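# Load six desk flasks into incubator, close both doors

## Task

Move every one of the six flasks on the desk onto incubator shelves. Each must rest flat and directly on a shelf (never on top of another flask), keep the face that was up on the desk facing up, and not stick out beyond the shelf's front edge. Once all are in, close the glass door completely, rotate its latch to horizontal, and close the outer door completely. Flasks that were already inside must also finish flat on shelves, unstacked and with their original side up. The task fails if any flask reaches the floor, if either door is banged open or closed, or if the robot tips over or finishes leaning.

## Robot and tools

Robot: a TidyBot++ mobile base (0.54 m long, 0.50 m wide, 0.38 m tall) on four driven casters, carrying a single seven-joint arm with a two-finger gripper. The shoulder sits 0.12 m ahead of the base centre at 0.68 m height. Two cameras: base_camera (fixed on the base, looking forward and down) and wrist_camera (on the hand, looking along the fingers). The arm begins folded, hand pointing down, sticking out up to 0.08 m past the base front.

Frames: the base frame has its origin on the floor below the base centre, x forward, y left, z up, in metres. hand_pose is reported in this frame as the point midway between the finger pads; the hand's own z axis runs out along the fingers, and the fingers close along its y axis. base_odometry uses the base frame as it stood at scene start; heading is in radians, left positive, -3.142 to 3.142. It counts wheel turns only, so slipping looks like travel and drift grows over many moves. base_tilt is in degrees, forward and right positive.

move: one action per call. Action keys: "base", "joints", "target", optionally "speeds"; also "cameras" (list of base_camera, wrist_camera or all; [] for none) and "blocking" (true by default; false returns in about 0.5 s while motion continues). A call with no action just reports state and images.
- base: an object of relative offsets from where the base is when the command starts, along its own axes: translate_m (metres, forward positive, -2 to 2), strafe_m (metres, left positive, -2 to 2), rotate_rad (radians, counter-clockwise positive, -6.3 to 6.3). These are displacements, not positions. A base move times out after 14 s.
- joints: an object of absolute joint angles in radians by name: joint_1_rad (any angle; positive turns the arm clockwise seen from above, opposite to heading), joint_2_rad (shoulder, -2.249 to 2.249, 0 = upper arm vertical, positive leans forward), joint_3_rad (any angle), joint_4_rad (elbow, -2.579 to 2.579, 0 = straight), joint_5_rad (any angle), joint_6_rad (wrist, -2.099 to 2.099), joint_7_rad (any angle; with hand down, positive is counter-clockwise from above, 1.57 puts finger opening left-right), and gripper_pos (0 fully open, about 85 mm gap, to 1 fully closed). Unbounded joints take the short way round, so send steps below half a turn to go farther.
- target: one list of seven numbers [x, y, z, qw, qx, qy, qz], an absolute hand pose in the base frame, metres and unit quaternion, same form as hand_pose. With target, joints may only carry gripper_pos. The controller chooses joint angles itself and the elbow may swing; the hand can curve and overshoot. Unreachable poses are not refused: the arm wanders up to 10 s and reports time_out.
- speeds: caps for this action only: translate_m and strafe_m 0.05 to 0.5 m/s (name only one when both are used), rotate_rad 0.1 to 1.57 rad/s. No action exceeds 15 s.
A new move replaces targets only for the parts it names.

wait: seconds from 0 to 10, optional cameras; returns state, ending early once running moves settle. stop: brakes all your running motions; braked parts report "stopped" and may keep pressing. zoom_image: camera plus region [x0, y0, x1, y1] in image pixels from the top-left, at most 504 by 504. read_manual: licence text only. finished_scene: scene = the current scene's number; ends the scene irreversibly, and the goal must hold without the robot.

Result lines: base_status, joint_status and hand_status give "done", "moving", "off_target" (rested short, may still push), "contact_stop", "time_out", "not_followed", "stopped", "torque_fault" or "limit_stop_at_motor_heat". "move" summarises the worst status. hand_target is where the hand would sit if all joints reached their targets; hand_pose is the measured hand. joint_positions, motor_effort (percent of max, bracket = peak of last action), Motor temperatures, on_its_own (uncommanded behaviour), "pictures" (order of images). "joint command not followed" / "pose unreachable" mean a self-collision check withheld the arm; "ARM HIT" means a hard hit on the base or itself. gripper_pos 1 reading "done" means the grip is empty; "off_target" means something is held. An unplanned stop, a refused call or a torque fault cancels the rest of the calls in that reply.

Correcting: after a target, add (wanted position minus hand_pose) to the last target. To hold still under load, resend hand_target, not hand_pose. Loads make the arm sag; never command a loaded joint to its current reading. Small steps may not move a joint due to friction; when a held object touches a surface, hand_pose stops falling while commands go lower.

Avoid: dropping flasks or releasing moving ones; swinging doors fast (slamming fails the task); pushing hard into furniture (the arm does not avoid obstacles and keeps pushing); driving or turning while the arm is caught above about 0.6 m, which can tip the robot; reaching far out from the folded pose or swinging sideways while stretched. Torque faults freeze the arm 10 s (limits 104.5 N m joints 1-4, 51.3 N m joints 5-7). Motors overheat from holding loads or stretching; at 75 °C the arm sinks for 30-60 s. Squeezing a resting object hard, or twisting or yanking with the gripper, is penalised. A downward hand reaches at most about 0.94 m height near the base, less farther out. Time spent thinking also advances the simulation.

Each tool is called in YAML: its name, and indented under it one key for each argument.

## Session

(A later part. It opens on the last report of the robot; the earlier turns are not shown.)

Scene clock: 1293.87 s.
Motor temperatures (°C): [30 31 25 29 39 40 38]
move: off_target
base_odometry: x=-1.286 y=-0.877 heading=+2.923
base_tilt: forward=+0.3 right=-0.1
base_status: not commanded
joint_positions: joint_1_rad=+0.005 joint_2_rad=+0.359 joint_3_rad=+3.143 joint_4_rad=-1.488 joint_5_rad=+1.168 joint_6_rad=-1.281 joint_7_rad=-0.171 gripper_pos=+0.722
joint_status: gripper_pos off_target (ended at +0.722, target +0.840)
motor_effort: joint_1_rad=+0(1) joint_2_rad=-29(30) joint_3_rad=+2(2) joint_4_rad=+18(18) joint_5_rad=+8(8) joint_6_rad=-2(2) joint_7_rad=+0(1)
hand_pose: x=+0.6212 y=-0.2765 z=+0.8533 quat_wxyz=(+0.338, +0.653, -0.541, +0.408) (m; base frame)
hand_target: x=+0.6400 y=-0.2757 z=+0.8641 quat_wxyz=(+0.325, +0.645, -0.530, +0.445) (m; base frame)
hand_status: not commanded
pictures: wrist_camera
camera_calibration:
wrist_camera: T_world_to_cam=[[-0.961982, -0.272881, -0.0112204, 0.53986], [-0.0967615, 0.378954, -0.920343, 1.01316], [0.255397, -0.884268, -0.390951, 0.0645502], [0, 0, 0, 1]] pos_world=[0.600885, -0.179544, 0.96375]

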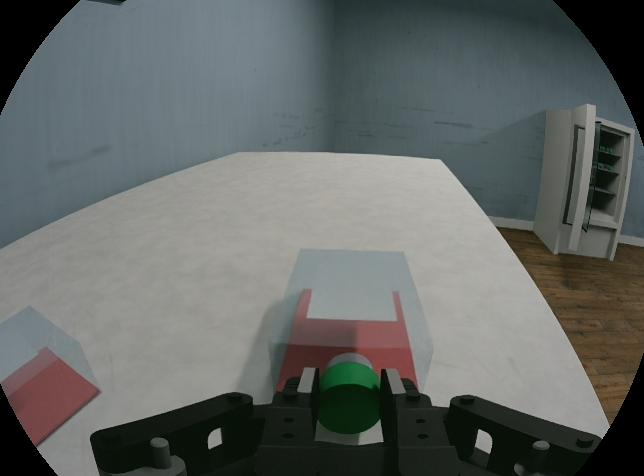

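move:
  joints: {"gripper_pos": 0.4}
  cameras: []

move:
  joints: {"joint_4_rad": -1.51}
  cameras: []

move:
  joints: {"gripper_pos": 0.84}
  cameras: ["wrist_camera"]

Scene clock: 1297.20 s.
Motor temperatures (°C): [30 31 25 29 39 40 38]
move: done
base_odometry: x=-1.286 y=-0.877 heading=+2.923
base_tilt: forward=+0.4 right=-0.2
base_status: not commanded
joint_positions: joint_1_rad=+0.005 joint_2_rad=+0.359 joint_3_rad=+3.143 joint_4_rad=-1.488 joint_5_rad=+1.168 joint_6_rad=-1.281 joint_7_rad=-0.171 gripper_pos=+0.400
joint_status: all done
motor_effort: joint_1_rad=+0(0) joint_2_rad=-29(30) joint_3_rad=+1(2) joint_4_rad=+17(18) joint_5_rad=+8(9) joint_6_rad=-2(2) joint_7_rad=+0(1)
hand_pose: x=+0.6212 y=-0.2765 z=+0.8533 quat_wxyz=(+0.338, +0.653, -0.541, +0.408) (m; base frame)
hand_target: x=+0.6400 y=-0.2757 z=+0.8641 quat_wxyz=(+0.325, +0.645, -0.530, +0.445) (m; base frame)
hand_status: not commanded
pictures: none
No camera images: "cameras" was empty.

Scene clock: 1297.77 s.
Motor temperatures (°C): [30 31 25 29 39 40 38]
move: done
base_odometry: x=-1.286 y=-0.877 heading=+2.923
base_tilt: forward=+0.4 right=-0.2
base_status: not commanded
joint_positions: joint_1_rad=+0.005 joint_2_rad=+0.359 joint_3_rad=+3.143 joint_4_rad=-1.500 joint_5_rad=+1.168 joint_6_rad=-1.281 joint_7_rad=-0.171 gripper_pos=+0.400
joint_status: all done
motor_effort: joint_1_rad=+0(0) joint_2_rad=-29(30) joint_3_rad=+1(2) joint_4_rad=+18(18) joint_5_rad=+8(9) joint_6_rad=-1(2) joint_7_rad=+0(0)
hand_pose: x=+0.6185 y=-0.2765 z=+0.8490 quat_wxyz=(+0.341, +0.656, -0.539, +0.404) (m; base frame)
hand_target: x=+0.6374 y=-0.2757 z=+0.8597 quat_wxyz=(+0.328, +0.647, -0.528, +0.441) (m; base frame)
hand_status: not commanded
pictures: none
No camera images: "cameras" was empty.

Scene clock: 1298.57 s.
Motor temperatures (°C): [30 31 25 29 39 40 38]
move: off_target
base_odometry: x=-1.286 y=-0.877 heading=+2.923
base_tilt: forward=+0.2 right=-0.1
base_status: not commanded
joint_positions: joint_1_rad=+0.005 joint_2_rad=+0.359 joint_3_rad=+3.143 joint_4_rad=-1.500 joint_5_rad=+1.170 joint_6_rad=-1.281 joint_7_rad=-0.171 gripper_pos=+0.714
joint_status: gripper_pos off_target (ended at +0.714, target +0.840)
motor_effort: joint_1_rad=+0(1) joint_2_rad=-29(29) joint_3_rad=+1(2) joint_4_rad=+17(18) joint_5_rad=+8(9) joint_6_rad=-2(2) joint_7_rad=+0(0)
hand_pose: x=+0.6186 y=-0.2767 z=+0.8494 quat_wxyz=(+0.342, +0.655, -0.539, +0.405) (m; base frame)
hand_target: x=+0.6374 y=-0.2757 z=+0.8597 quat_wxyz=(+0.328, +0.647, -0.528, +0.441) (m; base frame)
hand_status: not commanded
pictures: wrist_camera
camera_calibration:
wrist_camera: T_world_to_cam=[[-0.961922, -0.273322, 0.000809786, 0.526897], [-0.108025, 0.377457, -0.919705, 1.01539], [0.25107, -0.884772, -0.39261, 0.0674795], [0, 0, 0, 1]] pos_world=[0.599579, -0.179548, 0.959921]

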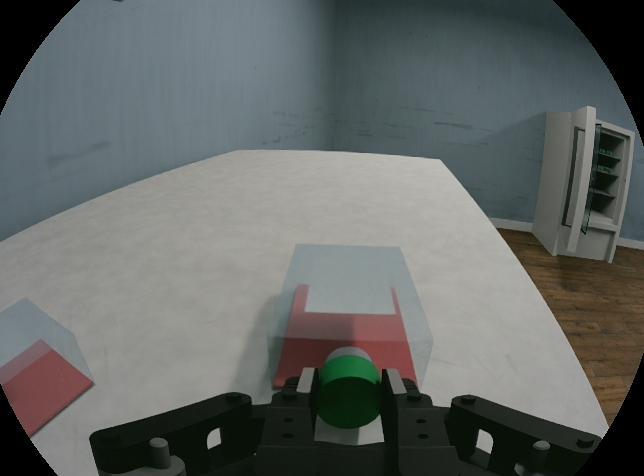

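move:
  joints: {"gripper_pos": 0.3}
  cameras: []

move:
  base: {"translate_m": 0.001, "strafe_m": -0.007}
  speeds: {"translate_m": 0.1}
  cameras: ["wrist_camera"]

move:
  joints: {"gripper_pos": 0.84}
  cameras: ["wrist_camera"]

Scene clock: 1303.60 s.
Motor temperatures (°C): [30 31 25 29 39 40 38]
move: done
base_odometry: x=-1.286 y=-0.877 heading=+2.923
base_tilt: forward=+0.3 right=-0.1
base_status: not commanded
joint_positions: joint_1_rad=+0.005 joint_2_rad=+0.359 joint_3_rad=+3.143 joint_4_rad=-1.500 joint_5_rad=+1.170 joint_6_rad=-1.281 joint_7_rad=-0.171 gripper_pos=+0.300
joint_status: all done
motor_effort: joint_1_rad=+0(1) joint_2_rad=-29(30) joint_3_rad=+0(2) joint_4_rad=+17(18) joint_5_rad=+8(9) joint_6_rad=-2(2) joint_7_rad=+0(1)
hand_pose: x=+0.6186 y=-0.2767 z=+0.8494 quat_wxyz=(+0.342, +0.655, -0.539, +0.405) (m; base frame)
hand_target: x=+0.6374 y=-0.2757 z=+0.8597 quat_wxyz=(+0.328, +0.647, -0.528, +0.441) (m; base frame)
hand_status: not commanded
pictures: none
No camera images: "cameras" was empty.

Scene clock: 1304.23 s.
Motor temperatures (°C): [30 31 25 29 39 40 38]
move: done
base_odometry: x=-1.286 y=-0.870 heading=+2.923
base_tilt: forward=+0.3 right=-0.1
base_status: done
joint_positions: joint_1_rad=+0.004 joint_2_rad=+0.359 joint_3_rad=+3.143 joint_4_rad=-1.500 joint_5_rad=+1.170 joint_6_rad=-1.281 joint_7_rad=-0.171 gripper_pos=+0.300
joint_status: not commanded
motor_effort: joint_1_rad=+0(3) joint_2_rad=-29(29) joint_3_rad=+1(4) joint_4_rad=+17(18) joint_5_rad=+8(9) joint_6_rad=-2(2) joint_7_rad=+0(0)
hand_pose: x=+0.6188 y=-0.2763 z=+0.8494 quat_wxyz=(+0.342, +0.656, -0.538, +0.405) (m; base frame)
hand_target: x=+0.6374 y=-0.2757 z=+0.8597 quat_wxyz=(+0.328, +0.647, -0.528, +0.441) (m; base frame)
hand_status: not commanded
pictures: wrist_camera
camera_calibration:
wrist_camera: T_world_to_cam=[[-0.961705, -0.274085, 0.000816245, 0.526829], [-0.108331, 0.377371, -0.919704, 1.01541], [0.251769, -0.884572, -0.392612, 0.0674221], [0, 0, 0, 1]] pos_world=[0.59968, -0.179152, 0.959921]

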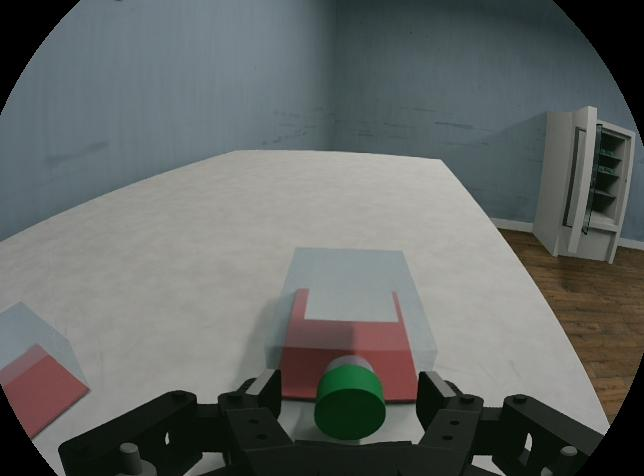

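Scene clock: 1305.07 s.
Motor temperatures (°C): [30 31 25 29 39 40 38]
move: off_target
base_odometry: x=-1.286 y=-0.870 heading=+2.923
base_tilt: forward=+0.3 right=-0.1
base_status: not commanded
joint_positions: joint_1_rad=+0.004 joint_2_rad=+0.359 joint_3_rad=+3.143 joint_4_rad=-1.500 joint_5_rad=+1.171 joint_6_rad=-1.281 joint_7_rad=-0.172 gripper_pos=+0.701
joint_status: gripper_pos off_target (ended at +0.701, target +0.840)
motor_effort: joint_1_rad=+0(1) joint_2_rad=-29(29) joint_3_rad=+2(2) joint_4_rad=+17(18) joint_5_rad=+8(9) joint_6_rad=-2(2) joint_7_rad=+0(1)
hand_pose: x=+0.6189 y=-0.2764 z=+0.8498 quat_wxyz=(+0.342, +0.656, -0.538, +0.405) (m; base frame)
hand_target: x=+0.6374 y=-0.2757 z=+0.8597 quat_wxyz=(+0.328, +0.647, -0.528, +0.441) (m; base frame)
hand_status: not commanded
pictures: wrist_camera
camera_calibration:
wrist_camera: T_world_to_cam=[[-0.961601, -0.274451, 0.00101244, 0.526608], [-0.108321, 0.376134, -0.920212, 1.01596], [0.252172, -0.884986, -0.391419, 0.0660516], [0, 0, 0, 1]] pos_world=[0.59978, -0.179155, 0.960222]

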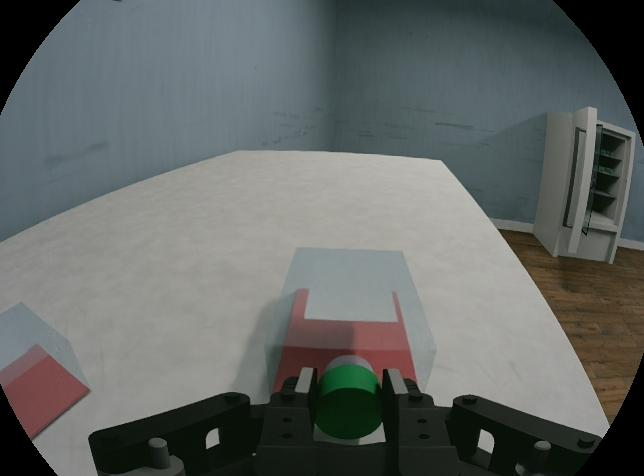

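move:
  joints: {"joint_4_rad": -1.42}
  cameras: []

move:
  base: {"translate_m": -0.45}
  speeds: {"translate_m": 0.3}
  cameras: ["wrist_camera"]

Scene clock: 1320.83 s.
Motor temperatures (°C): [30 31 25 29 39 40 38]
move: done
base_odometry: x=-1.286 y=-0.870 heading=+2.923
base_tilt: forward=+0.3 right=-0.2
base_status: not commanded
joint_positions: joint_1_rad=+0.004 joint_2_rad=+0.359 joint_3_rad=+3.143 joint_4_rad=-1.438 joint_5_rad=+1.171 joint_6_rad=-1.281 joint_7_rad=-0.172 gripper_pos=+0.701
joint_status: all done
motor_effort: joint_1_rad=+0(1) joint_2_rad=-30(31) joint_3_rad=+1(2) joint_4_rad=+18(19) joint_5_rad=+9(10) joint_6_rad=-1(2) joint_7_rad=+0(1)
hand_pose: x=+0.6325 y=-0.2765 z=+0.8719 quat_wxyz=(+0.325, +0.643, -0.548, +0.425) (m; base frame)
hand_target: x=+0.6553 y=-0.2757 z=+0.8938 quat_wxyz=(+0.304, +0.627, -0.542, +0.470) (m; base frame)
hand_status: not commanded
pictures: none
No camera images: "cameras" was empty.

Scene clock: 1323.30 s.
Motor temperatures (°C): [30 31 25 29 39 40 38]
move: done
base_odometry: x=-0.846 y=-0.967 heading=+2.923
base_tilt: forward=+0.3 right=-0.2
base_status: done
joint_positions: joint_1_rad=+0.004 joint_2_rad=+0.363 joint_3_rad=+3.143 joint_4_rad=-1.438 joint_5_rad=+1.171 joint_6_rad=-1.280 joint_7_rad=-0.172 gripper_pos=+0.701
joint_status: not commanded
motor_effort: joint_1_rad=+0(2) joint_2_rad=-30(33) joint_3_rad=+2(2) joint_4_rad=+18(20) joint_5_rad=+9(10) joint_6_rad=-1(2) joint_7_rad=+0(1)
hand_pose: x=+0.6333 y=-0.2765 z=+0.8700 quat_wxyz=(+0.326, +0.644, -0.547, +0.424) (m; base frame)
hand_target: x=+0.6553 y=-0.2757 z=+0.8938 quat_wxyz=(+0.304, +0.627, -0.542, +0.470) (m; base frame)
hand_status: not commanded
pictures: wrist_camera
camera_calibration:
wrist_camera: T_world_to_cam=[[-0.959915, -0.274869, -0.0548601, 0.587826], [-0.0547598, 0.375865, -0.925055, 1.00633], [0.274889, -0.884971, -0.37585, 0.0423869], [0, 0, 0, 1]] pos_world=[0.607718, -0.179158, 0.97909]

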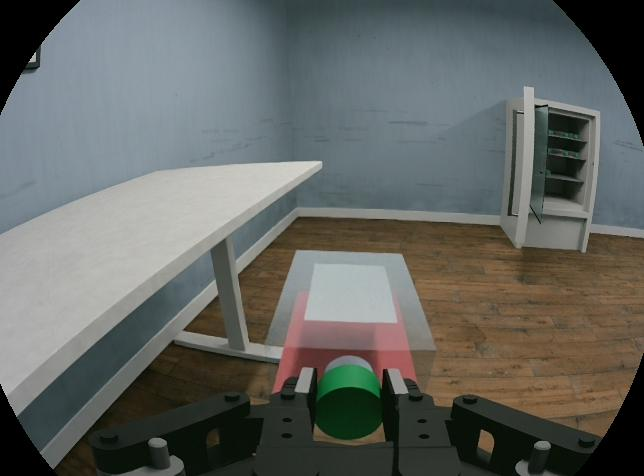

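move:
  base: {"translate_m": -0.899, "strafe_m": -1.351, "rotate_rad": -1.486}
  speeds: {"rotate_rad": 0.8}
  cameras: []

move:
  joints: {"joint_2_rad": 0.29, "joint_4_rad": -2.24, "joint_5_rad": -0.07, "joint_6_rad": 0.56, "joint_7_rad": 1.62}
  cameras: ["wrist_camera"]

Scene clock: 1334.63 s.
Motor temperatures (°C): [30 31 25 29 39 40 38]
move: done
base_odometry: x=+0.324 y=+0.157 heading=+1.437
base_tilt: forward=+0.3 right=-0.2
base_status: done
joint_positions: joint_1_rad=+0.000 joint_2_rad=+0.372 joint_3_rad=+3.136 joint_4_rad=-1.437 joint_5_rad=+1.171 joint_6_rad=-1.275 joint_7_rad=-0.172 gripper_pos=+0.701
joint_status: not commanded
motor_effort: joint_1_rad=+0(7) joint_2_rad=-30(35) joint_3_rad=+0(6) joint_4_rad=+18(19) joint_5_rad=+9(10) joint_6_rad=-1(3) joint_7_rad=+0(1)
hand_pose: x=+0.6397 y=-0.2708 z=+0.8648 quat_wxyz=(+0.323, +0.650, -0.542, +0.424) (m; base frame)
hand_target: x=+0.6553 y=-0.2757 z=+0.8938 quat_wxyz=(+0.304, +0.627, -0.542, +0.470) (m; base frame)
hand_status: not commanded
pictures: none
No camera images: "cameras" was empty.

Scene clock: 1337.43 s.
Motor temperatures (°C): [30 31 25 29 39 40 38]
move: done
base_odometry: x=+0.324 y=+0.157 heading=+1.437
base_tilt: forward=+0.3 right=-0.2
base_status: not commanded
joint_positions: joint_1_rad=+0.000 joint_2_rad=+0.326 joint_3_rad=+3.136 joint_4_rad=-2.231 joint_5_rad=+0.006 joint_6_rad=+0.498 joint_7_rad=+1.554 gripper_pos=+0.701
joint_status: all done
motor_effort: joint_1_rad=+0(1) joint_2_rad=-26(33) joint_3_rad=-2(2) joint_4_rad=+15(20) joint_5_rad=+1(10) joint_6_rad=+8(9) joint_7_rad=+0(1)
hand_pose: x=+0.7021 y=+0.0054 z=+0.6720 quat_wxyz=(-0.006, +0.857, -0.003, +0.515) (m; base frame)
hand_target: x=+0.7063 y=-0.0093 z=+0.7064 quat_wxyz=(+0.012, +0.833, -0.014, +0.552) (m; base frame)
hand_status: not commanded
pictures: wrist_camera
camera_calibration:
wrist_camera: T_world_to_cam=[[0.0907348, -0.995475, -0.0282208, -0.0312154], [-0.421901, -0.0127552, -0.906552, 0.968393], [0.90209, 0.0941623, -0.421149, -0.21667], [0, 0, 0, 1]] pos_world=[0.606854, 0.00167998, 0.785767]

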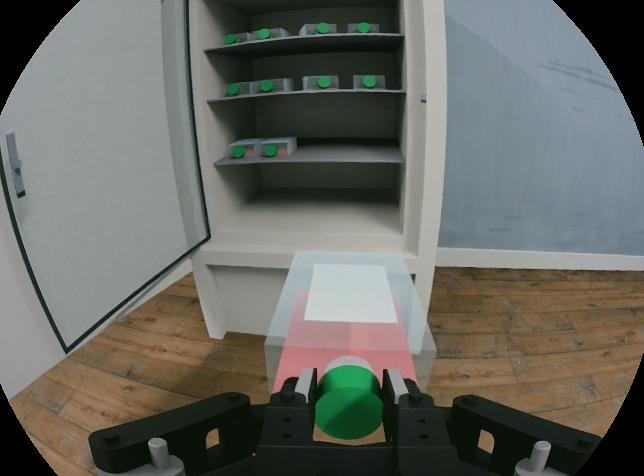

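move:
  base: {"translate_m": 0.40}
  speeds: {"translate_m": 0.25}
  joints: {"joint_2_rad": 0.262}
  cameras: ["wrist_camera"]

Scene clock: 1343.07 s.
Motor temperatures (°C): [30 31 25 29 39 40 38]
move: done
base_odometry: x=+0.378 y=+0.553 heading=+1.437
base_tilt: forward=+0.2 right=-0.1
base_status: done
joint_positions: joint_1_rad=+0.000 joint_2_rad=+0.287 joint_3_rad=+3.136 joint_4_rad=-2.239 joint_5_rad=+0.004 joint_6_rad=+0.505 joint_7_rad=+1.556 gripper_pos=+0.701
joint_status: all done
motor_effort: joint_1_rad=+0(1) joint_2_rad=-25(27) joint_3_rad=+0(2) joint_4_rad=+16(17) joint_5_rad=+0(1) joint_6_rad=+8(9) joint_7_rad=+0(1)
hand_pose: x=+0.7000 y=+0.0051 z=+0.6934 quat_wxyz=(-0.006, +0.847, -0.003, +0.531) (m; base frame)
hand_target: x=+0.7054 y=-0.0093 z=+0.7228 quat_wxyz=(+0.012, +0.826, -0.014, +0.564) (m; base frame)
hand_status: not commanded
pictures: wrist_camera
camera_calibration:
wrist_camera: T_world_to_cam=[[0.0910401, -0.995556, -0.0240756, -0.033753], [-0.386534, -0.013046, -0.922183, 0.972981], [0.917771, 0.0932616, -0.386004, -0.24114], [0, 0, 0, 1]] pos_world=[0.600474, 0.00157954, 0.803373]

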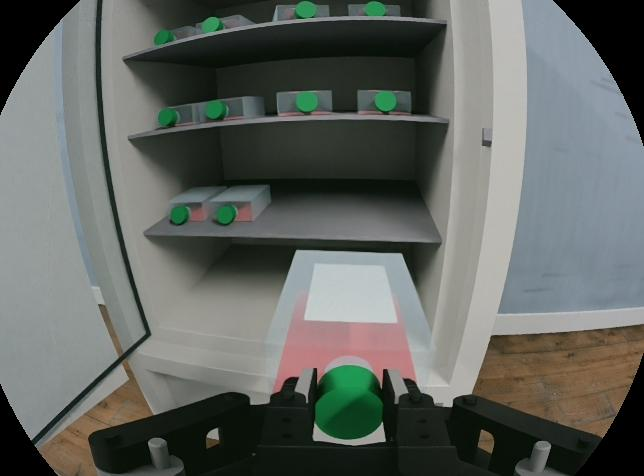

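move:
  base: {"translate_m": 0.15, "strafe_m": -0.034}
  speeds: {"translate_m": 0.2}
  cameras: ["wrist_camera"]

Scene clock: 1352.93 s.
Motor temperatures (°C): [30 31 25 29 39 40 38]
move: done
base_odometry: x=+0.431 y=+0.698 heading=+1.437
base_tilt: forward=+0.3 right=-0.1
base_status: done
joint_positions: joint_1_rad=+0.000 joint_2_rad=+0.286 joint_3_rad=+3.136 joint_4_rad=-2.240 joint_5_rad=+0.003 joint_6_rad=+0.506 joint_7_rad=+1.556 gripper_pos=+0.701
joint_status: not commanded
motor_effort: joint_1_rad=+0(2) joint_2_rad=-24(27) joint_3_rad=+0(2) joint_4_rad=+16(17) joint_5_rad=+1(1) joint_6_rad=+8(9) joint_7_rad=+0(1)
hand_pose: x=+0.6995 y=+0.0050 z=+0.6936 quat_wxyz=(-0.006, +0.847, -0.003, +0.532) (m; base frame)
hand_target: x=+0.7054 y=-0.0093 z=+0.7228 quat_wxyz=(+0.012, +0.826, -0.014, +0.564) (m; base frame)
hand_status: not commanded
pictures: wrist_camera
camera_calibration:
wrist_camera: T_world_to_cam=[[0.0907524, -0.995579, -0.024229, -0.0335061], [-0.386149, -0.0127527, -0.922348, 0.972871], [0.917961, 0.0930613, -0.385599, -0.241033], [0, 0, 0, 1]] pos_world=[0.599973, 0.00147964, 0.803572]

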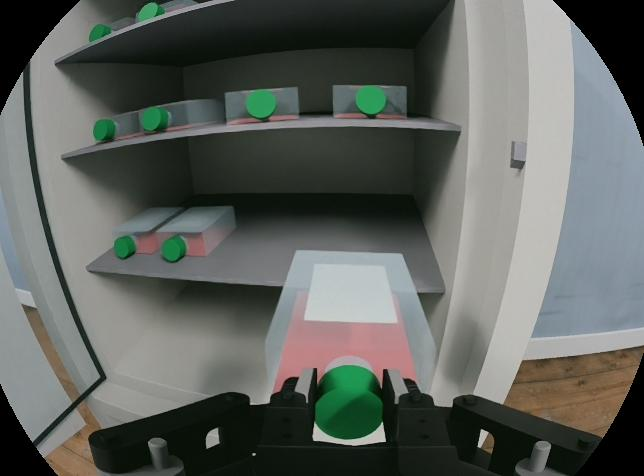

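move:
  base: {"translate_m": 0.16, "strafe_m": -0.02}
  speeds: {"translate_m": 0.15}
  cameras: ["wrist_camera"]

Scene clock: 1365.20 s.
Motor temperatures (°C): [30 31 25 29 39 40 38]
move: done
base_odometry: x=+0.473 y=+0.854 heading=+1.437
base_tilt: forward=+0.3 right=-0.2
base_status: done
joint_positions: joint_1_rad=+0.000 joint_2_rad=+0.285 joint_3_rad=+3.136 joint_4_rad=-2.241 joint_5_rad=+0.003 joint_6_rad=+0.506 joint_7_rad=+1.556 gripper_pos=+0.701
joint_status: not commanded
motor_effort: joint_1_rad=+0(2) joint_2_rad=-25(27) joint_3_rad=+0(2) joint_4_rad=+16(17) joint_5_rad=+0(1) joint_6_rad=+9(9) joint_7_rad=+0(1)
hand_pose: x=+0.6992 y=+0.0050 z=+0.6938 quat_wxyz=(-0.006, +0.847, -0.003, +0.532) (m; base frame)
hand_target: x=+0.7054 y=-0.0093 z=+0.7228 quat_wxyz=(+0.012, +0.826, -0.014, +0.564) (m; base frame)
hand_status: not commanded
pictures: wrist_camera
camera_calibration:
wrist_camera: T_world_to_cam=[[0.0906278, -0.99559, -0.0242488, -0.0333767], [-0.385746, -0.0126451, -0.922518, 0.972703], [0.918143, 0.0929597, -0.385191, -0.241064], [0, 0, 0, 1]] pos_world=[0.599572, 0.00147967, 0.803672]

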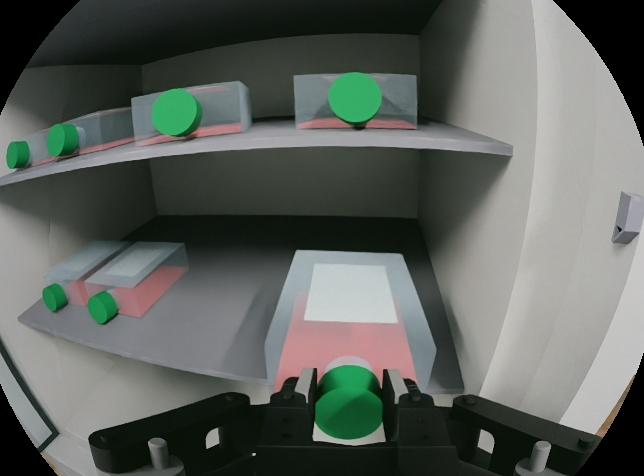

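move:
  base: {"translate_m": 0.11}
  speeds: {"translate_m": 0.15}
  joints: {"joint_2_rad": 0.287, "joint_4_rad": -2.254, "joint_6_rad": 0.605}
  cameras: ["wrist_camera"]

Scene clock: 1371.47 s.
Motor temperatures (°C): [30 31 25 29 39 40 38]
move: done
base_odometry: x=+0.488 y=+0.963 heading=+1.436
base_tilt: forward=+0.3 right=-0.2
base_status: done
joint_positions: joint_1_rad=+0.000 joint_2_rad=+0.289 joint_3_rad=+3.136 joint_4_rad=-2.256 joint_5_rad=+0.003 joint_6_rad=+0.550 joint_7_rad=+1.556 gripper_pos=+0.701
joint_status: all done
motor_effort: joint_1_rad=+0(1) joint_2_rad=-24(27) joint_3_rad=+0(2) joint_4_rad=+15(17) joint_5_rad=+0(1) joint_6_rad=+9(9) joint_7_rad=-1(1)
hand_pose: x=+0.6994 y=+0.0050 z=+0.6976 quat_wxyz=(-0.006, +0.840, -0.003, +0.543) (m; base frame)
hand_target: x=+0.7062 y=-0.0102 z=+0.7146 quat_wxyz=(+0.013, +0.824, -0.014, +0.566) (m; base frame)
hand_status: not commanded
pictures: wrist_camera
camera_calibration:
wrist_camera: T_world_to_cam=[[0.0912592, -0.995582, -0.0220811, -0.0352281], [-0.361399, -0.0124491, -0.932328, 0.966046], [0.927935, 0.0930636, -0.360939, -0.263538], [0, 0, 0, 1]] pos_world=[0.596889, 0.00147981, 0.804773]

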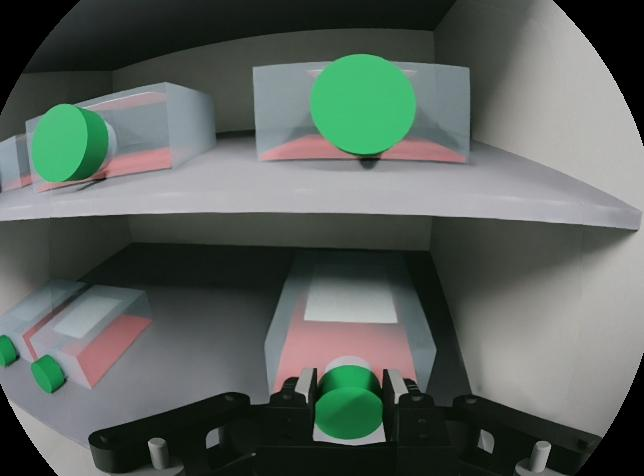

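move:
  joints: {"joint_2_rad": 0.345, "joint_4_rad": -2.285, "joint_6_rad": 0.665}
  cameras: ["wrist_camera"]

Scene clock: 1375.03 s.
Motor temperatures (°C): [30 31 25 29 39 40 38]
move: done
base_odometry: x=+0.488 y=+0.963 heading=+1.436
base_tilt: forward=+0.2 right=-0.1
base_status: not commanded
joint_positions: joint_1_rad=+0.000 joint_2_rad=+0.343 joint_3_rad=+3.136 joint_4_rad=-2.280 joint_5_rad=+0.003 joint_6_rad=+0.610 joint_7_rad=+1.556 gripper_pos=+0.701
joint_status: all done
motor_effort: joint_1_rad=+0(1) joint_2_rad=-26(27) joint_3_rad=+0(2) joint_4_rad=+14(16) joint_5_rad=+0(1) joint_6_rad=+8(9) joint_7_rad=+0(0)
hand_pose: x=+0.6978 y=+0.0051 z=+0.6722 quat_wxyz=(-0.006, +0.845, -0.003, +0.535) (m; base frame)
hand_target: x=+0.7022 y=-0.0112 z=+0.6839 quat_wxyz=(+0.016, +0.832, -0.014, +0.554) (m; base frame)
hand_status: not commanded
pictures: wrist_camera
camera_calibration:
wrist_camera: T_world_to_cam=[[0.0907715, -0.995578, -0.0241821, -0.033847], [-0.378681, -0.0120474, -0.925449, 0.949312], [0.921065, 0.0931616, -0.3781, -0.254833], [0, 0, 0, 1]] pos_world=[0.597277, 0.00148006, 0.781369]

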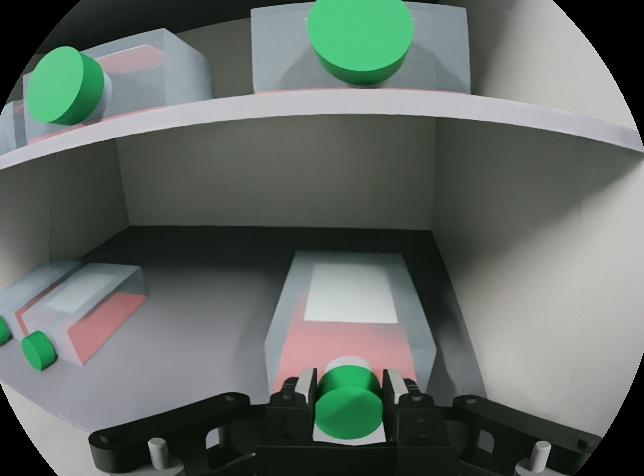

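move:
  joints: {"joint_2_rad": 0.38, "joint_4_rad": -2.30, "joint_6_rad": 0.70}
  cameras: []

move:
  joints: {"joint_2_rad": 0.395, "joint_4_rad": -2.308, "joint_6_rad": 0.72}
  cameras: ["wrist_camera"]

Scene clock: 1377.90 s.
Motor temperatures (°C): [30 31 25 29 39 40 38]
move: done
base_odometry: x=+0.488 y=+0.963 heading=+1.436
base_tilt: forward=+0.3 right=-0.1
base_status: not commanded
joint_positions: joint_1_rad=+0.000 joint_2_rad=+0.375 joint_3_rad=+3.136 joint_4_rad=-2.292 joint_5_rad=+0.003 joint_6_rad=+0.646 joint_7_rad=+1.556 gripper_pos=+0.701
joint_status: all done
motor_effort: joint_1_rad=+0(0) joint_2_rad=-26(27) joint_3_rad=-1(2) joint_4_rad=+14(15) joint_5_rad=+0(1) joint_6_rad=+8(9) joint_7_rad=+0(0)
hand_pose: x=+0.6968 y=+0.0051 z=+0.6581 quat_wxyz=(-0.006, +0.847, -0.003, +0.531) (m; base frame)
hand_target: x=+0.7003 y=-0.0118 z=+0.6670 quat_wxyz=(+0.017, +0.836, -0.014, +0.548) (m; base frame)
hand_status: not commanded
pictures: none
No camera images: "cameras" was empty.

Scene clock: 1378.50 s.
Motor temperatures (°C): [30 31 25 29 39 40 38]
move: done
base_odometry: x=+0.488 y=+0.963 heading=+1.436
base_tilt: forward=+0.2 right=-0.1
base_status: not commanded
joint_positions: joint_1_rad=+0.000 joint_2_rad=+0.388 joint_3_rad=+3.136 joint_4_rad=-2.300 joint_5_rad=+0.003 joint_6_rad=+0.666 joint_7_rad=+1.556 gripper_pos=+0.701
joint_status: all done
motor_effort: joint_1_rad=+0(1) joint_2_rad=-26(27) joint_3_rad=+0(2) joint_4_rad=+14(14) joint_5_rad=+1(1) joint_6_rad=+8(10) joint_7_rad=+0(1)
hand_pose: x=+0.6962 y=+0.0051 z=+0.6533 quat_wxyz=(-0.006, +0.847, -0.003, +0.531) (m; base frame)
hand_target: x=+0.6992 y=-0.0121 z=+0.6606 quat_wxyz=(+0.018, +0.837, -0.014, +0.547) (m; base frame)
hand_status: not commanded
pictures: wrist_camera
camera_calibration:
wrist_camera: T_world_to_cam=[[0.0905223, -0.995572, -0.0253432, -0.0332917], [-0.387351, -0.0117531, -0.921857, 0.934852], [0.917478, 0.0932654, -0.3867, -0.252367], [0, 0, 0, 1]] pos_world=[0.596671, 0.00138026, 0.763366]

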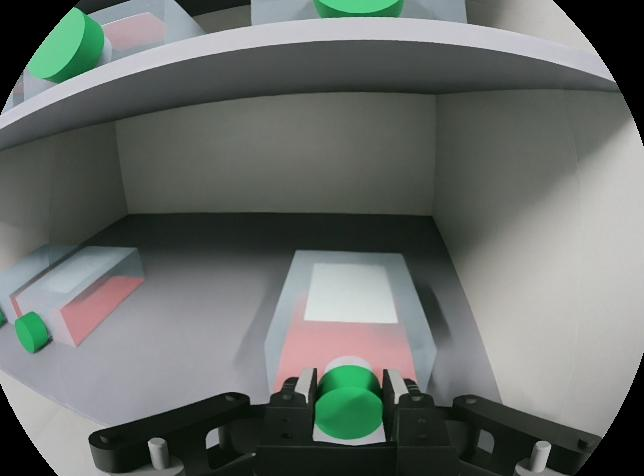

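move:
  joints: {"joint_2_rad": 0.41, "joint_4_rad": -2.316, "joint_6_rad": 0.74}
  cameras: []

move:
  joints: {"joint_2_rad": 0.422, "joint_4_rad": -2.323, "joint_6_rad": 0.757}
  cameras: []

move:
  joints: {"joint_2_rad": 0.432, "joint_4_rad": -2.328, "joint_6_rad": 0.771}
  cameras: ["wrist_camera"]

Scene clock: 1383.00 s.
Motor temperatures (°C): [30 31 25 29 39 40 38]
move: done
base_odometry: x=+0.488 y=+0.963 heading=+1.436
base_tilt: forward=+0.3 right=-0.2
base_status: not commanded
joint_positions: joint_1_rad=+0.000 joint_2_rad=+0.402 joint_3_rad=+3.136 joint_4_rad=-2.307 joint_5_rad=+0.003 joint_6_rad=+0.686 joint_7_rad=+1.556 gripper_pos=+0.701
joint_status: all done
motor_effort: joint_1_rad=+0(0) joint_2_rad=-26(27) joint_3_rad=-1(1) joint_4_rad=+14(14) joint_5_rad=+1(1) joint_6_rad=+9(9) joint_7_rad=+0(0)
hand_pose: x=+0.6953 y=+0.0051 z=+0.6476 quat_wxyz=(-0.007, +0.848, -0.003, +0.531) (m; base frame)
hand_target: x=+0.6980 y=-0.0125 z=+0.6543 quat_wxyz=(+0.018, +0.838, -0.013, +0.546) (m; base frame)
hand_status: not commanded
pictures: none
No camera images: "cameras" was empty.

Scene clock: 1383.60 s.
Motor temperatures (°C): [30 31 25 29 39 40 38]
move: done
base_odometry: x=+0.488 y=+0.963 heading=+1.436
base_tilt: forward=+0.3 right=-0.2
base_status: not commanded
joint_positions: joint_1_rad=+0.000 joint_2_rad=+0.413 joint_3_rad=+3.136 joint_4_rad=-2.314 joint_5_rad=+0.003 joint_6_rad=+0.703 joint_7_rad=+1.556 gripper_pos=+0.701
joint_status: all done
motor_effort: joint_1_rad=+0(0) joint_2_rad=-26(28) joint_3_rad=-1(2) joint_4_rad=+13(14) joint_5_rad=+0(1) joint_6_rad=+8(9) joint_7_rad=+0(0)
hand_pose: x=+0.6944 y=+0.0051 z=+0.6432 quat_wxyz=(-0.007, +0.848, -0.003, +0.530) (m; base frame)
hand_target: x=+0.6969 y=-0.0127 z=+0.6494 quat_wxyz=(+0.019, +0.838, -0.013, +0.545) (m; base frame)
hand_status: not commanded
pictures: none
No camera images: "cameras" was empty.

Scene clock: 1384.13 s.
Motor temperatures (°C): [30 31 25 29 39 40 38]
move: done
base_odometry: x=+0.488 y=+0.963 heading=+1.436
base_tilt: forward=+0.3 right=-0.2
base_status: not commanded
joint_positions: joint_1_rad=+0.000 joint_2_rad=+0.421 joint_3_rad=+3.136 joint_4_rad=-2.318 joint_5_rad=+0.003 joint_6_rad=+0.718 joint_7_rad=+1.556 gripper_pos=+0.701
joint_status: all done
motor_effort: joint_1_rad=+0(0) joint_2_rad=-26(27) joint_3_rad=+0(1) joint_4_rad=+12(13) joint_5_rad=+0(1) joint_6_rad=+8(9) joint_7_rad=+0(0)
hand_pose: x=+0.6945 y=+0.0051 z=+0.6412 quat_wxyz=(-0.007, +0.847, -0.003, +0.531) (m; base frame)
hand_target: x=+0.6962 y=-0.0130 z=+0.6455 quat_wxyz=(+0.020, +0.839, -0.013, +0.544) (m; base frame)
hand_status: not commanded
pictures: wrist_camera
camera_calibration:
wrist_camera: T_world_to_cam=[[0.0906771, -0.995555, -0.0254569, -0.0334537], [-0.386739, -0.0116459, -0.922116, 0.922776], [0.917721, 0.09346, -0.386075, -0.256141], [0, 0, 0, 1]] pos_world=[0.594972, 0.00138038, 0.751165]

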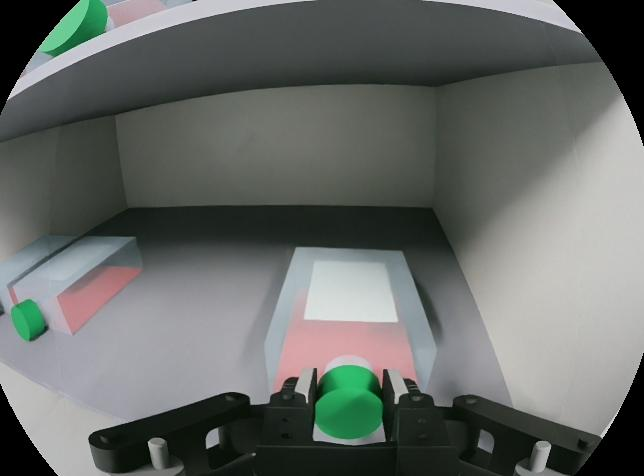

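move:
  joints: {"joint_2_rad": 0.438, "joint_4_rad": -2.335, "joint_6_rad": 0.775}
  cameras: []

move:
  joints: {"joint_2_rad": 0.444, "joint_4_rad": -2.342, "joint_6_rad": 0.775}
  cameras: ["wrist_camera"]

Scene clock: 1386.83 s.
Motor temperatures (°C): [30 31 25 29 39 40 38]
move: done
base_odometry: x=+0.488 y=+0.963 heading=+1.436
base_tilt: forward=+0.3 right=-0.1
base_status: not commanded
joint_positions: joint_1_rad=+0.000 joint_2_rad=+0.424 joint_3_rad=+3.136 joint_4_rad=-2.322 joint_5_rad=+0.003 joint_6_rad=+0.724 joint_7_rad=+1.556 gripper_pos=+0.701
joint_status: all done
motor_effort: joint_1_rad=+0(0) joint_2_rad=-25(26) joint_3_rad=-2(2) joint_4_rad=+12(13) joint_5_rad=+0(1) joint_6_rad=+7(8) joint_7_rad=+0(0)
hand_pose: x=+0.6932 y=+0.0051 z=+0.6393 quat_wxyz=(-0.007, +0.847, -0.003, +0.531) (m; base frame)
hand_target: x=+0.6936 y=-0.0130 z=+0.6404 quat_wxyz=(+0.020, +0.841, -0.013, +0.540) (m; base frame)
hand_status: not commanded
pictures: none
No camera images: "cameras" was empty.

Scene clock: 1387.30 s.
Motor temperatures (°C): [30 31 25 29 39 40 38]
move: done
base_odometry: x=+0.488 y=+0.963 heading=+1.436
base_tilt: forward=+0.3 right=-0.1
base_status: not commanded
joint_positions: joint_1_rad=+0.000 joint_2_rad=+0.427 joint_3_rad=+3.136 joint_4_rad=-2.326 joint_5_rad=+0.003 joint_6_rad=+0.728 joint_7_rad=+1.557 gripper_pos=+0.701
joint_status: all done
motor_effort: joint_1_rad=+0(0) joint_2_rad=-25(26) joint_3_rad=+0(1) joint_4_rad=+11(13) joint_5_rad=+0(1) joint_6_rad=+7(7) joint_7_rad=+0(1)
hand_pose: x=+0.6921 y=+0.0051 z=+0.6374 quat_wxyz=(-0.006, +0.848, -0.003, +0.530) (m; base frame)
hand_target: x=+0.6903 y=-0.0130 z=+0.6342 quat_wxyz=(+0.020, +0.845, -0.013, +0.535) (m; base frame)
hand_status: not commanded
pictures: wrist_camera
camera_calibration:
wrist_camera: T_world_to_cam=[[0.0907728, -0.995549, -0.0253437, -0.033498], [-0.390302, -0.0121514, -0.920607, 0.919947], [0.916201, 0.0934578, -0.389668, -0.251989], [0, 0, 0, 1]] pos_world=[0.592971, 0.0013801, 0.747868]

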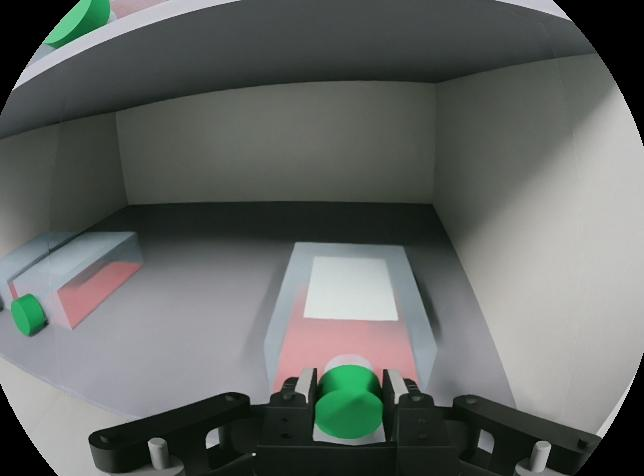

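move:
  joints: {"gripper_pos": 0.5}
  cameras: ["wrist_camera"]

move:
  base: {"translate_m": -0.3}
  speeds: {"translate_m": 0.2}
  cameras: ["wrist_camera"]

Scene clock: 1390.30 s.
Motor temperatures (°C): [30 31 25 29 39 40 38]
move: done
base_odometry: x=+0.488 y=+0.963 heading=+1.436
base_tilt: forward=+0.3 right=-0.1
base_status: not commanded
joint_positions: joint_1_rad=+0.000 joint_2_rad=+0.429 joint_3_rad=+3.136 joint_4_rad=-2.328 joint_5_rad=+0.003 joint_6_rad=+0.728 joint_7_rad=+1.557 gripper_pos=+0.500
joint_status: all done
motor_effort: joint_1_rad=+0(0) joint_2_rad=-26(26) joint_3_rad=-1(2) joint_4_rad=+11(12) joint_5_rad=+0(1) joint_6_rad=+8(8) joint_7_rad=+0(0)
hand_pose: x=+0.6911 y=+0.0051 z=+0.6355 quat_wxyz=(-0.006, +0.849, -0.003, +0.528) (m; base frame)
hand_target: x=+0.6903 y=-0.0130 z=+0.6342 quat_wxyz=(+0.020, +0.845, -0.013, +0.535) (m; base frame)
hand_status: not commanded
pictures: wrist_camera
camera_calibration:
wrist_camera: T_world_to_cam=[[0.0906791, -0.995548, -0.0257002, -0.0331687], [-0.393939, -0.0121562, -0.919056, 0.919367], [0.914652, 0.0934635, -0.393288, -0.248494], [0, 0, 0, 1]] pos_world=[0.592468, 0.0013801, 0.746368]

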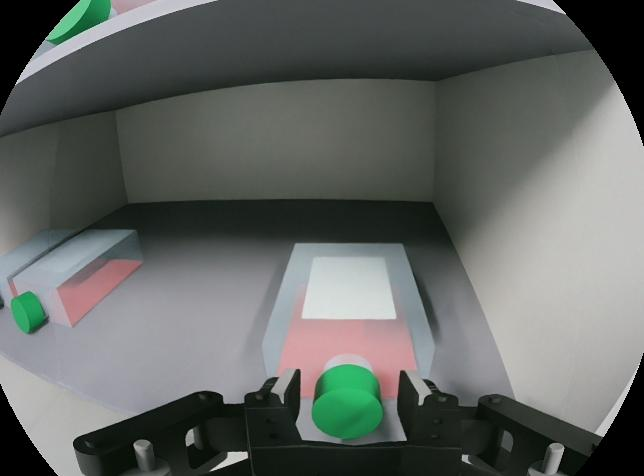

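Scene clock: 1392.60 s.
Motor temperatures (°C): [30 31 25 29 39 40 38]
move: done
base_odometry: x=+0.448 y=+0.665 heading=+1.436
base_tilt: forward=+0.3 right=-0.1
base_status: done
joint_positions: joint_1_rad=+0.000 joint_2_rad=+0.435 joint_3_rad=+3.136 joint_4_rad=-2.334 joint_5_rad=+0.002 joint_6_rad=+0.728 joint_7_rad=+1.557 gripper_pos=+0.500
joint_status: not commanded
motor_effort: joint_1_rad=+0(1) joint_2_rad=-25(28) joint_3_rad=-1(2) joint_4_rad=+12(13) joint_5_rad=+1(1) joint_6_rad=+8(8) joint_7_rad=+0(0)
hand_pose: x=+0.6880 y=+0.0048 z=+0.6296 quat_wxyz=(-0.006, +0.852, -0.004, +0.523) (m; base frame)
hand_target: x=+0.6903 y=-0.0130 z=+0.6342 quat_wxyz=(+0.020, +0.845, -0.013, +0.535) (m; base frame)
hand_status: not commanded
pictures: wrist_camera
camera_calibration:
wrist_camera: T_world_to_cam=[[0.0891705, -0.995643, -0.0272618, -0.0312835], [-0.405119, -0.0112511, -0.914195, 0.917364], [0.909905, 0.0925634, -0.404357, -0.237742], [0, 0, 0, 1]] pos_world=[0.590754, 0.00118032, 0.741664]

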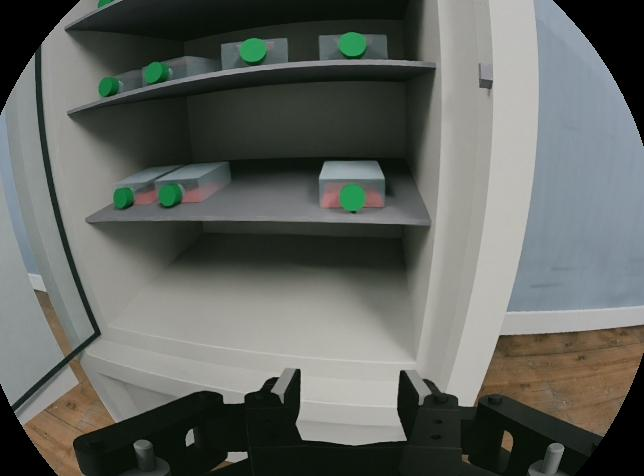

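move:
  base: {"translate_m": -0.62, "strafe_m": 0.05}
  cameras: []

move:
  base: {"translate_m": -1.13, "strafe_m": 1.05, "rotate_rad": 1.49}
  speeds: {"rotate_rad": 0.8}
  joints: {"joint_1_rad": -0.23, "joint_2_rad": 0.60, "joint_4_rad": -0.87, "joint_5_rad": 1.18, "joint_6_rad": -1.89, "joint_7_rad": -0.10, "gripper_pos": 0.1}
  cameras: ["wrist_camera", "base_camera"]

Scene clock: 1461.80 s.
Motor temperatures (°C): [30 31 25 29 39 40 37]
move: done
base_odometry: x=+0.315 y=+0.058 heading=+1.437
base_tilt: forward=+0.3 right=-0.2
base_status: done
joint_positions: joint_1_rad=+0.000 joint_2_rad=+0.437 joint_3_rad=+3.136 joint_4_rad=-2.336 joint_5_rad=+0.002 joint_6_rad=+0.729 joint_7_rad=+1.557 gripper_pos=+0.500
joint_status: not commanded
motor_effort: joint_1_rad=+0(1) joint_2_rad=-25(27) joint_3_rad=+0(2) joint_4_rad=+11(13) joint_5_rad=+1(1) joint_6_rad=+7(8) joint_7_rad=+0(1)
hand_pose: x=+0.6874 y=+0.0048 z=+0.6281 quat_wxyz=(-0.006, +0.853, -0.004, +0.522) (m; base frame)
hand_target: x=+0.6903 y=-0.0130 z=+0.6342 quat_wxyz=(+0.020, +0.845, -0.013, +0.535) (m; base frame)
hand_status: not commanded
pictures: none
No camera images: "cameras" was empty.

Scene clock: 1466.07 s.
Motor temperatures (°C): [30 31 25 29 39 40 37]
move: done
base_odometry: x=-0.876 y=-0.922 heading=+2.927
base_tilt: forward=+0.3 right=-0.1
base_status: done
joint_positions: joint_1_rad=-0.232 joint_2_rad=+0.602 joint_3_rad=+3.139 joint_4_rad=-0.888 joint_5_rad=+1.105 joint_6_rad=-1.835 joint_7_rad=-0.035 gripper_pos=+0.100
joint_status: all done
motor_effort: joint_1_rad=+0(6) joint_2_rad=-35(38) joint_3_rad=+2(4) joint_4_rad=+16(19) joint_5_rad=+8(9) joint_6_rad=+0(8) joint_7_rad=+0(1)
hand_pose: x=+0.6495 y=-0.1486 z=+0.9119 quat_wxyz=(+0.375, +0.599, -0.607, +0.363) (m; base frame)
hand_target: x=+0.6336 y=-0.1586 z=+0.9383 quat_wxyz=(+0.390, +0.545, -0.632, +0.390) (m; base frame)
hand_status: not commanded
pictures: base_camera, wrist_camera
camera_calibration:
wrist_camera: T_world_to_cam=[[-0.997426, -0.0715523, -0.00473319, 0.649653], [-0.024912, 0.407651, -0.912798, 0.972096], [0.0672422, -0.91033, -0.408384, 0.32762], [0, 0, 0, 1]] pos_world=[0.650167, -0.0515495, 1.0242]

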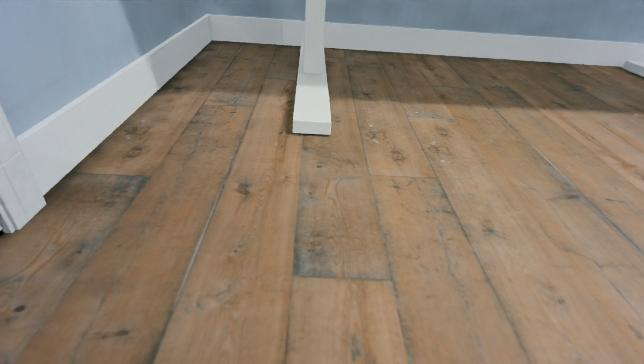

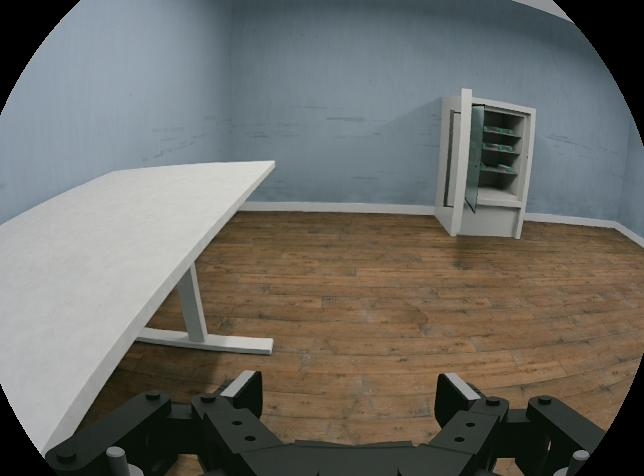

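move:
  base: {"translate_m": 0.38, "strafe_m": 0.05}
  speeds: {"translate_m": 0.25}
  cameras: ["wrist_camera", "base_camera"]

Scene clock: 1492.60 s.
Motor temperatures (°C): [30 31 25 29 39 40 37]
move: done
base_odometry: x=-1.258 y=-0.890 heading=+2.927
base_tilt: forward=+0.3 right=-0.2
base_status: done
joint_positions: joint_1_rad=-0.232 joint_2_rad=+0.604 joint_3_rad=+3.139 joint_4_rad=-0.888 joint_5_rad=+1.106 joint_6_rad=-1.839 joint_7_rad=-0.036 gripper_pos=+0.100
joint_status: not commanded
motor_effort: joint_1_rad=+0(1) joint_2_rad=-35(38) joint_3_rad=+2(3) joint_4_rad=+15(17) joint_5_rad=+8(9) joint_6_rad=+0(1) joint_7_rad=+0(1)
hand_pose: x=+0.6487 y=-0.1487 z=+0.9115 quat_wxyz=(+0.377, +0.598, -0.607, +0.362) (m; base frame)
hand_target: x=+0.6336 y=-0.1586 z=+0.9383 quat_wxyz=(+0.390, +0.545, -0.632, +0.390) (m; base frame)
hand_status: not commanded
pictures: base_camera, wrist_camera
camera_calibration:
wrist_camera: T_world_to_cam=[[-0.997708, -0.0676545, -0.0015579, 0.646691], [-0.0261002, 0.405939, -0.913527, 0.972852], [0.0624366, -0.911393, -0.406774, 0.328881], [0, 0, 0, 1]] pos_world=[0.650066, -0.0514276, 1.02351]

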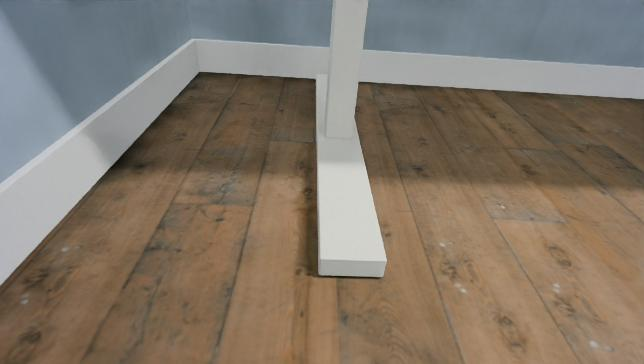

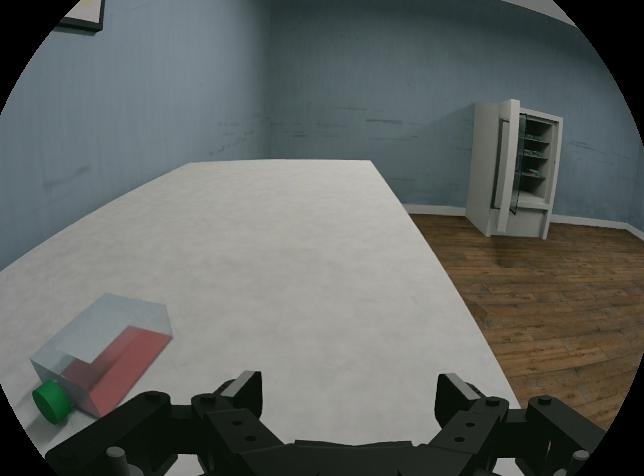

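zoom_image:
  camera: "wrist_camera"
  region: [0, 270, 200, 440]

Scaled by 2.520.

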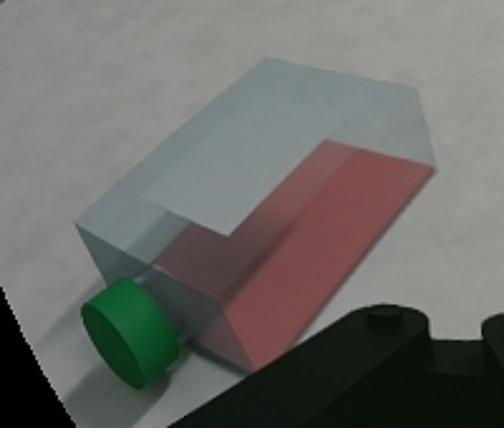

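move:
  joints: {"joint_1_rad": -0.18, "joint_2_rad": 0.475, "joint_4_rad": -1.13, "joint_5_rad": 1.175, "joint_6_rad": -1.65, "joint_7_rad": -0.155}
  cameras: []

move:
  base: {"translate_m": 0.15, "strafe_m": 0.05}
  speeds: {"translate_m": 0.15}
  cameras: ["wrist_camera", "base_camera"]

Scene clock: 1532.03 s.
Motor temperatures (°C): [30 32 25 29 39 40 37]
move: done
base_odometry: x=-1.258 y=-0.890 heading=+2.927
base_tilt: forward=+0.3 right=-0.2
base_status: not commanded
joint_positions: joint_1_rad=-0.195 joint_2_rad=+0.506 joint_3_rad=+3.139 joint_4_rad=-1.116 joint_5_rad=+1.106 joint_6_rad=-1.706 joint_7_rad=-0.090 gripper_pos=+0.100
joint_status: all done
motor_effort: joint_1_rad=+0(1) joint_2_rad=-33(36) joint_3_rad=+1(3) joint_4_rad=+17(18) joint_5_rad=+8(10) joint_6_rad=-1(2) joint_7_rad=+0(1)
hand_pose: x=+0.6325 y=-0.1777 z=+0.8971 quat_wxyz=(+0.377, +0.616, -0.583, +0.372) (m; base frame)
hand_target: x=+0.6405 y=-0.1945 z=+0.9260 quat_wxyz=(+0.359, +0.587, -0.589, +0.424) (m; base frame)
hand_status: not commanded
pictures: none
No camera images: "cameras" was empty.

Scene clock: 1533.77 s.
Motor temperatures (°C): [30 32 25 29 39 40 37]
move: done
base_odometry: x=-1.416 y=-0.907 heading=+2.927
base_tilt: forward=+0.2 right=-0.1
base_status: done
joint_positions: joint_1_rad=-0.193 joint_2_rad=+0.498 joint_3_rad=+3.139 joint_4_rad=-1.118 joint_5_rad=+1.106 joint_6_rad=-1.701 joint_7_rad=-0.091 gripper_pos=+0.100
joint_status: not commanded
motor_effort: joint_1_rad=+0(1) joint_2_rad=-32(35) joint_3_rad=+2(3) joint_4_rad=+17(17) joint_5_rad=+9(9) joint_6_rad=-1(2) joint_7_rad=+0(1)
hand_pose: x=+0.6320 y=-0.1786 z=+0.9003 quat_wxyz=(+0.373, +0.616, -0.584, +0.375) (m; base frame)
hand_target: x=+0.6405 y=-0.1945 z=+0.9260 quat_wxyz=(+0.359, +0.587, -0.589, +0.424) (m; base frame)
hand_status: not commanded
pictures: base_camera, wrist_camera
camera_calibration:
wrist_camera: T_world_to_cam=[[-0.991679, -0.128339, 0.0101261, 0.602874], [-0.0597474, 0.389141, -0.919239, 0.997802], [0.114033, -0.912194, -0.393571, 0.25348], [0, 0, 0, 1]] pos_world=[0.628568, -0.0796909, 1.01088]

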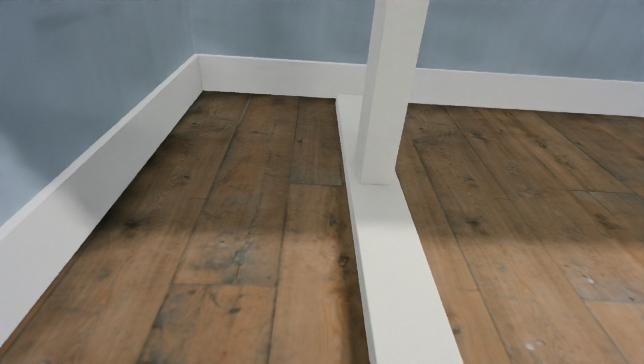

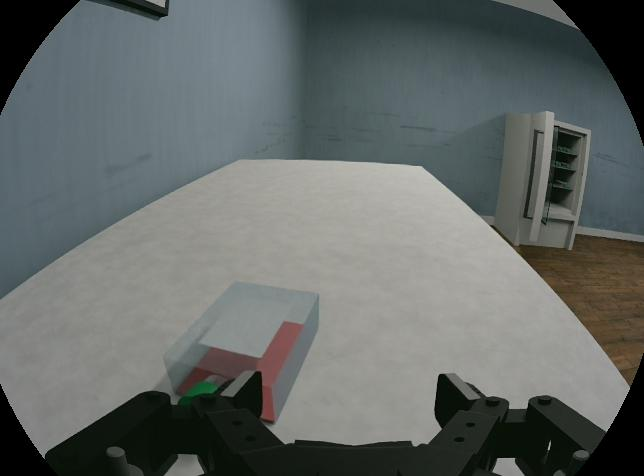

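zoom_image:
  camera: "wrist_camera"
  region: [140, 260, 340, 430]

Scaled by 2.520.

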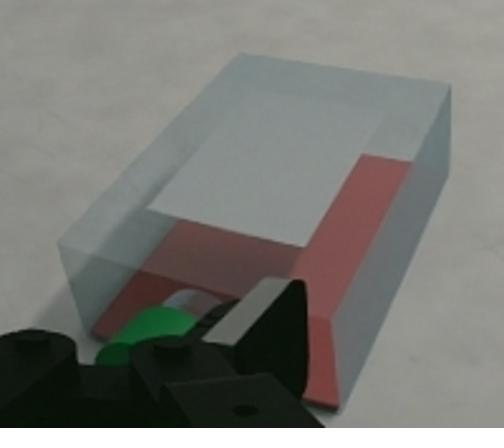

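move:
  base: {"translate_m": 0.035}
  speeds: {"translate_m": 0.1}
  joints: {"joint_2_rad": 0.53, "joint_4_rad": -1.11, "joint_6_rad": -1.64, "joint_7_rad": -0.19}
  cameras: ["wrist_camera"]

Scene clock: 1553.53 s.
Motor temperatures (°C): [30 32 25 29 39 40 37]
move: done
base_odometry: x=-1.450 y=-0.900 heading=+2.927
base_tilt: forward=+0.3 right=-0.1
base_status: done
joint_positions: joint_1_rad=-0.193 joint_2_rad=+0.537 joint_3_rad=+3.139 joint_4_rad=-1.116 joint_5_rad=+1.106 joint_6_rad=-1.689 joint_7_rad=-0.127 gripper_pos=+0.100
joint_status: all done
motor_effort: joint_1_rad=+0(2) joint_2_rad=-34(37) joint_3_rad=+1(3) joint_4_rad=+16(18) joint_5_rad=+9(9) joint_6_rad=-1(2) joint_7_rad=+0(0)
hand_pose: x=+0.6437 y=-0.1770 z=+0.8818 quat_wxyz=(+0.376, +0.613, -0.585, +0.376) (m; base frame)
hand_target: x=+0.6589 y=-0.1913 z=+0.9046 quat_wxyz=(+0.360, +0.585, -0.590, +0.425) (m; base frame)
hand_status: not commanded
pictures: wrist_camera
camera_calibration:
wrist_camera: T_world_to_cam=[[-0.992461, -0.122169, 0.00983127, 0.616709], [-0.0565474, 0.385251, -0.921078, 0.979704], [0.10874, -0.914689, -0.389255, 0.245474], [0, 0, 0, 1]] pos_world=[0.640767, -0.0775569, 0.991872]

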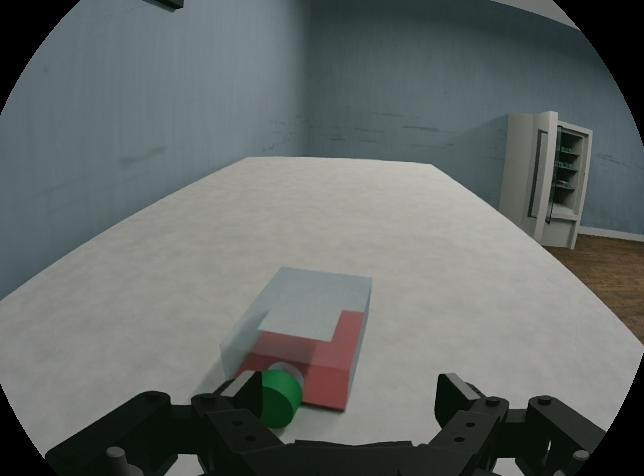

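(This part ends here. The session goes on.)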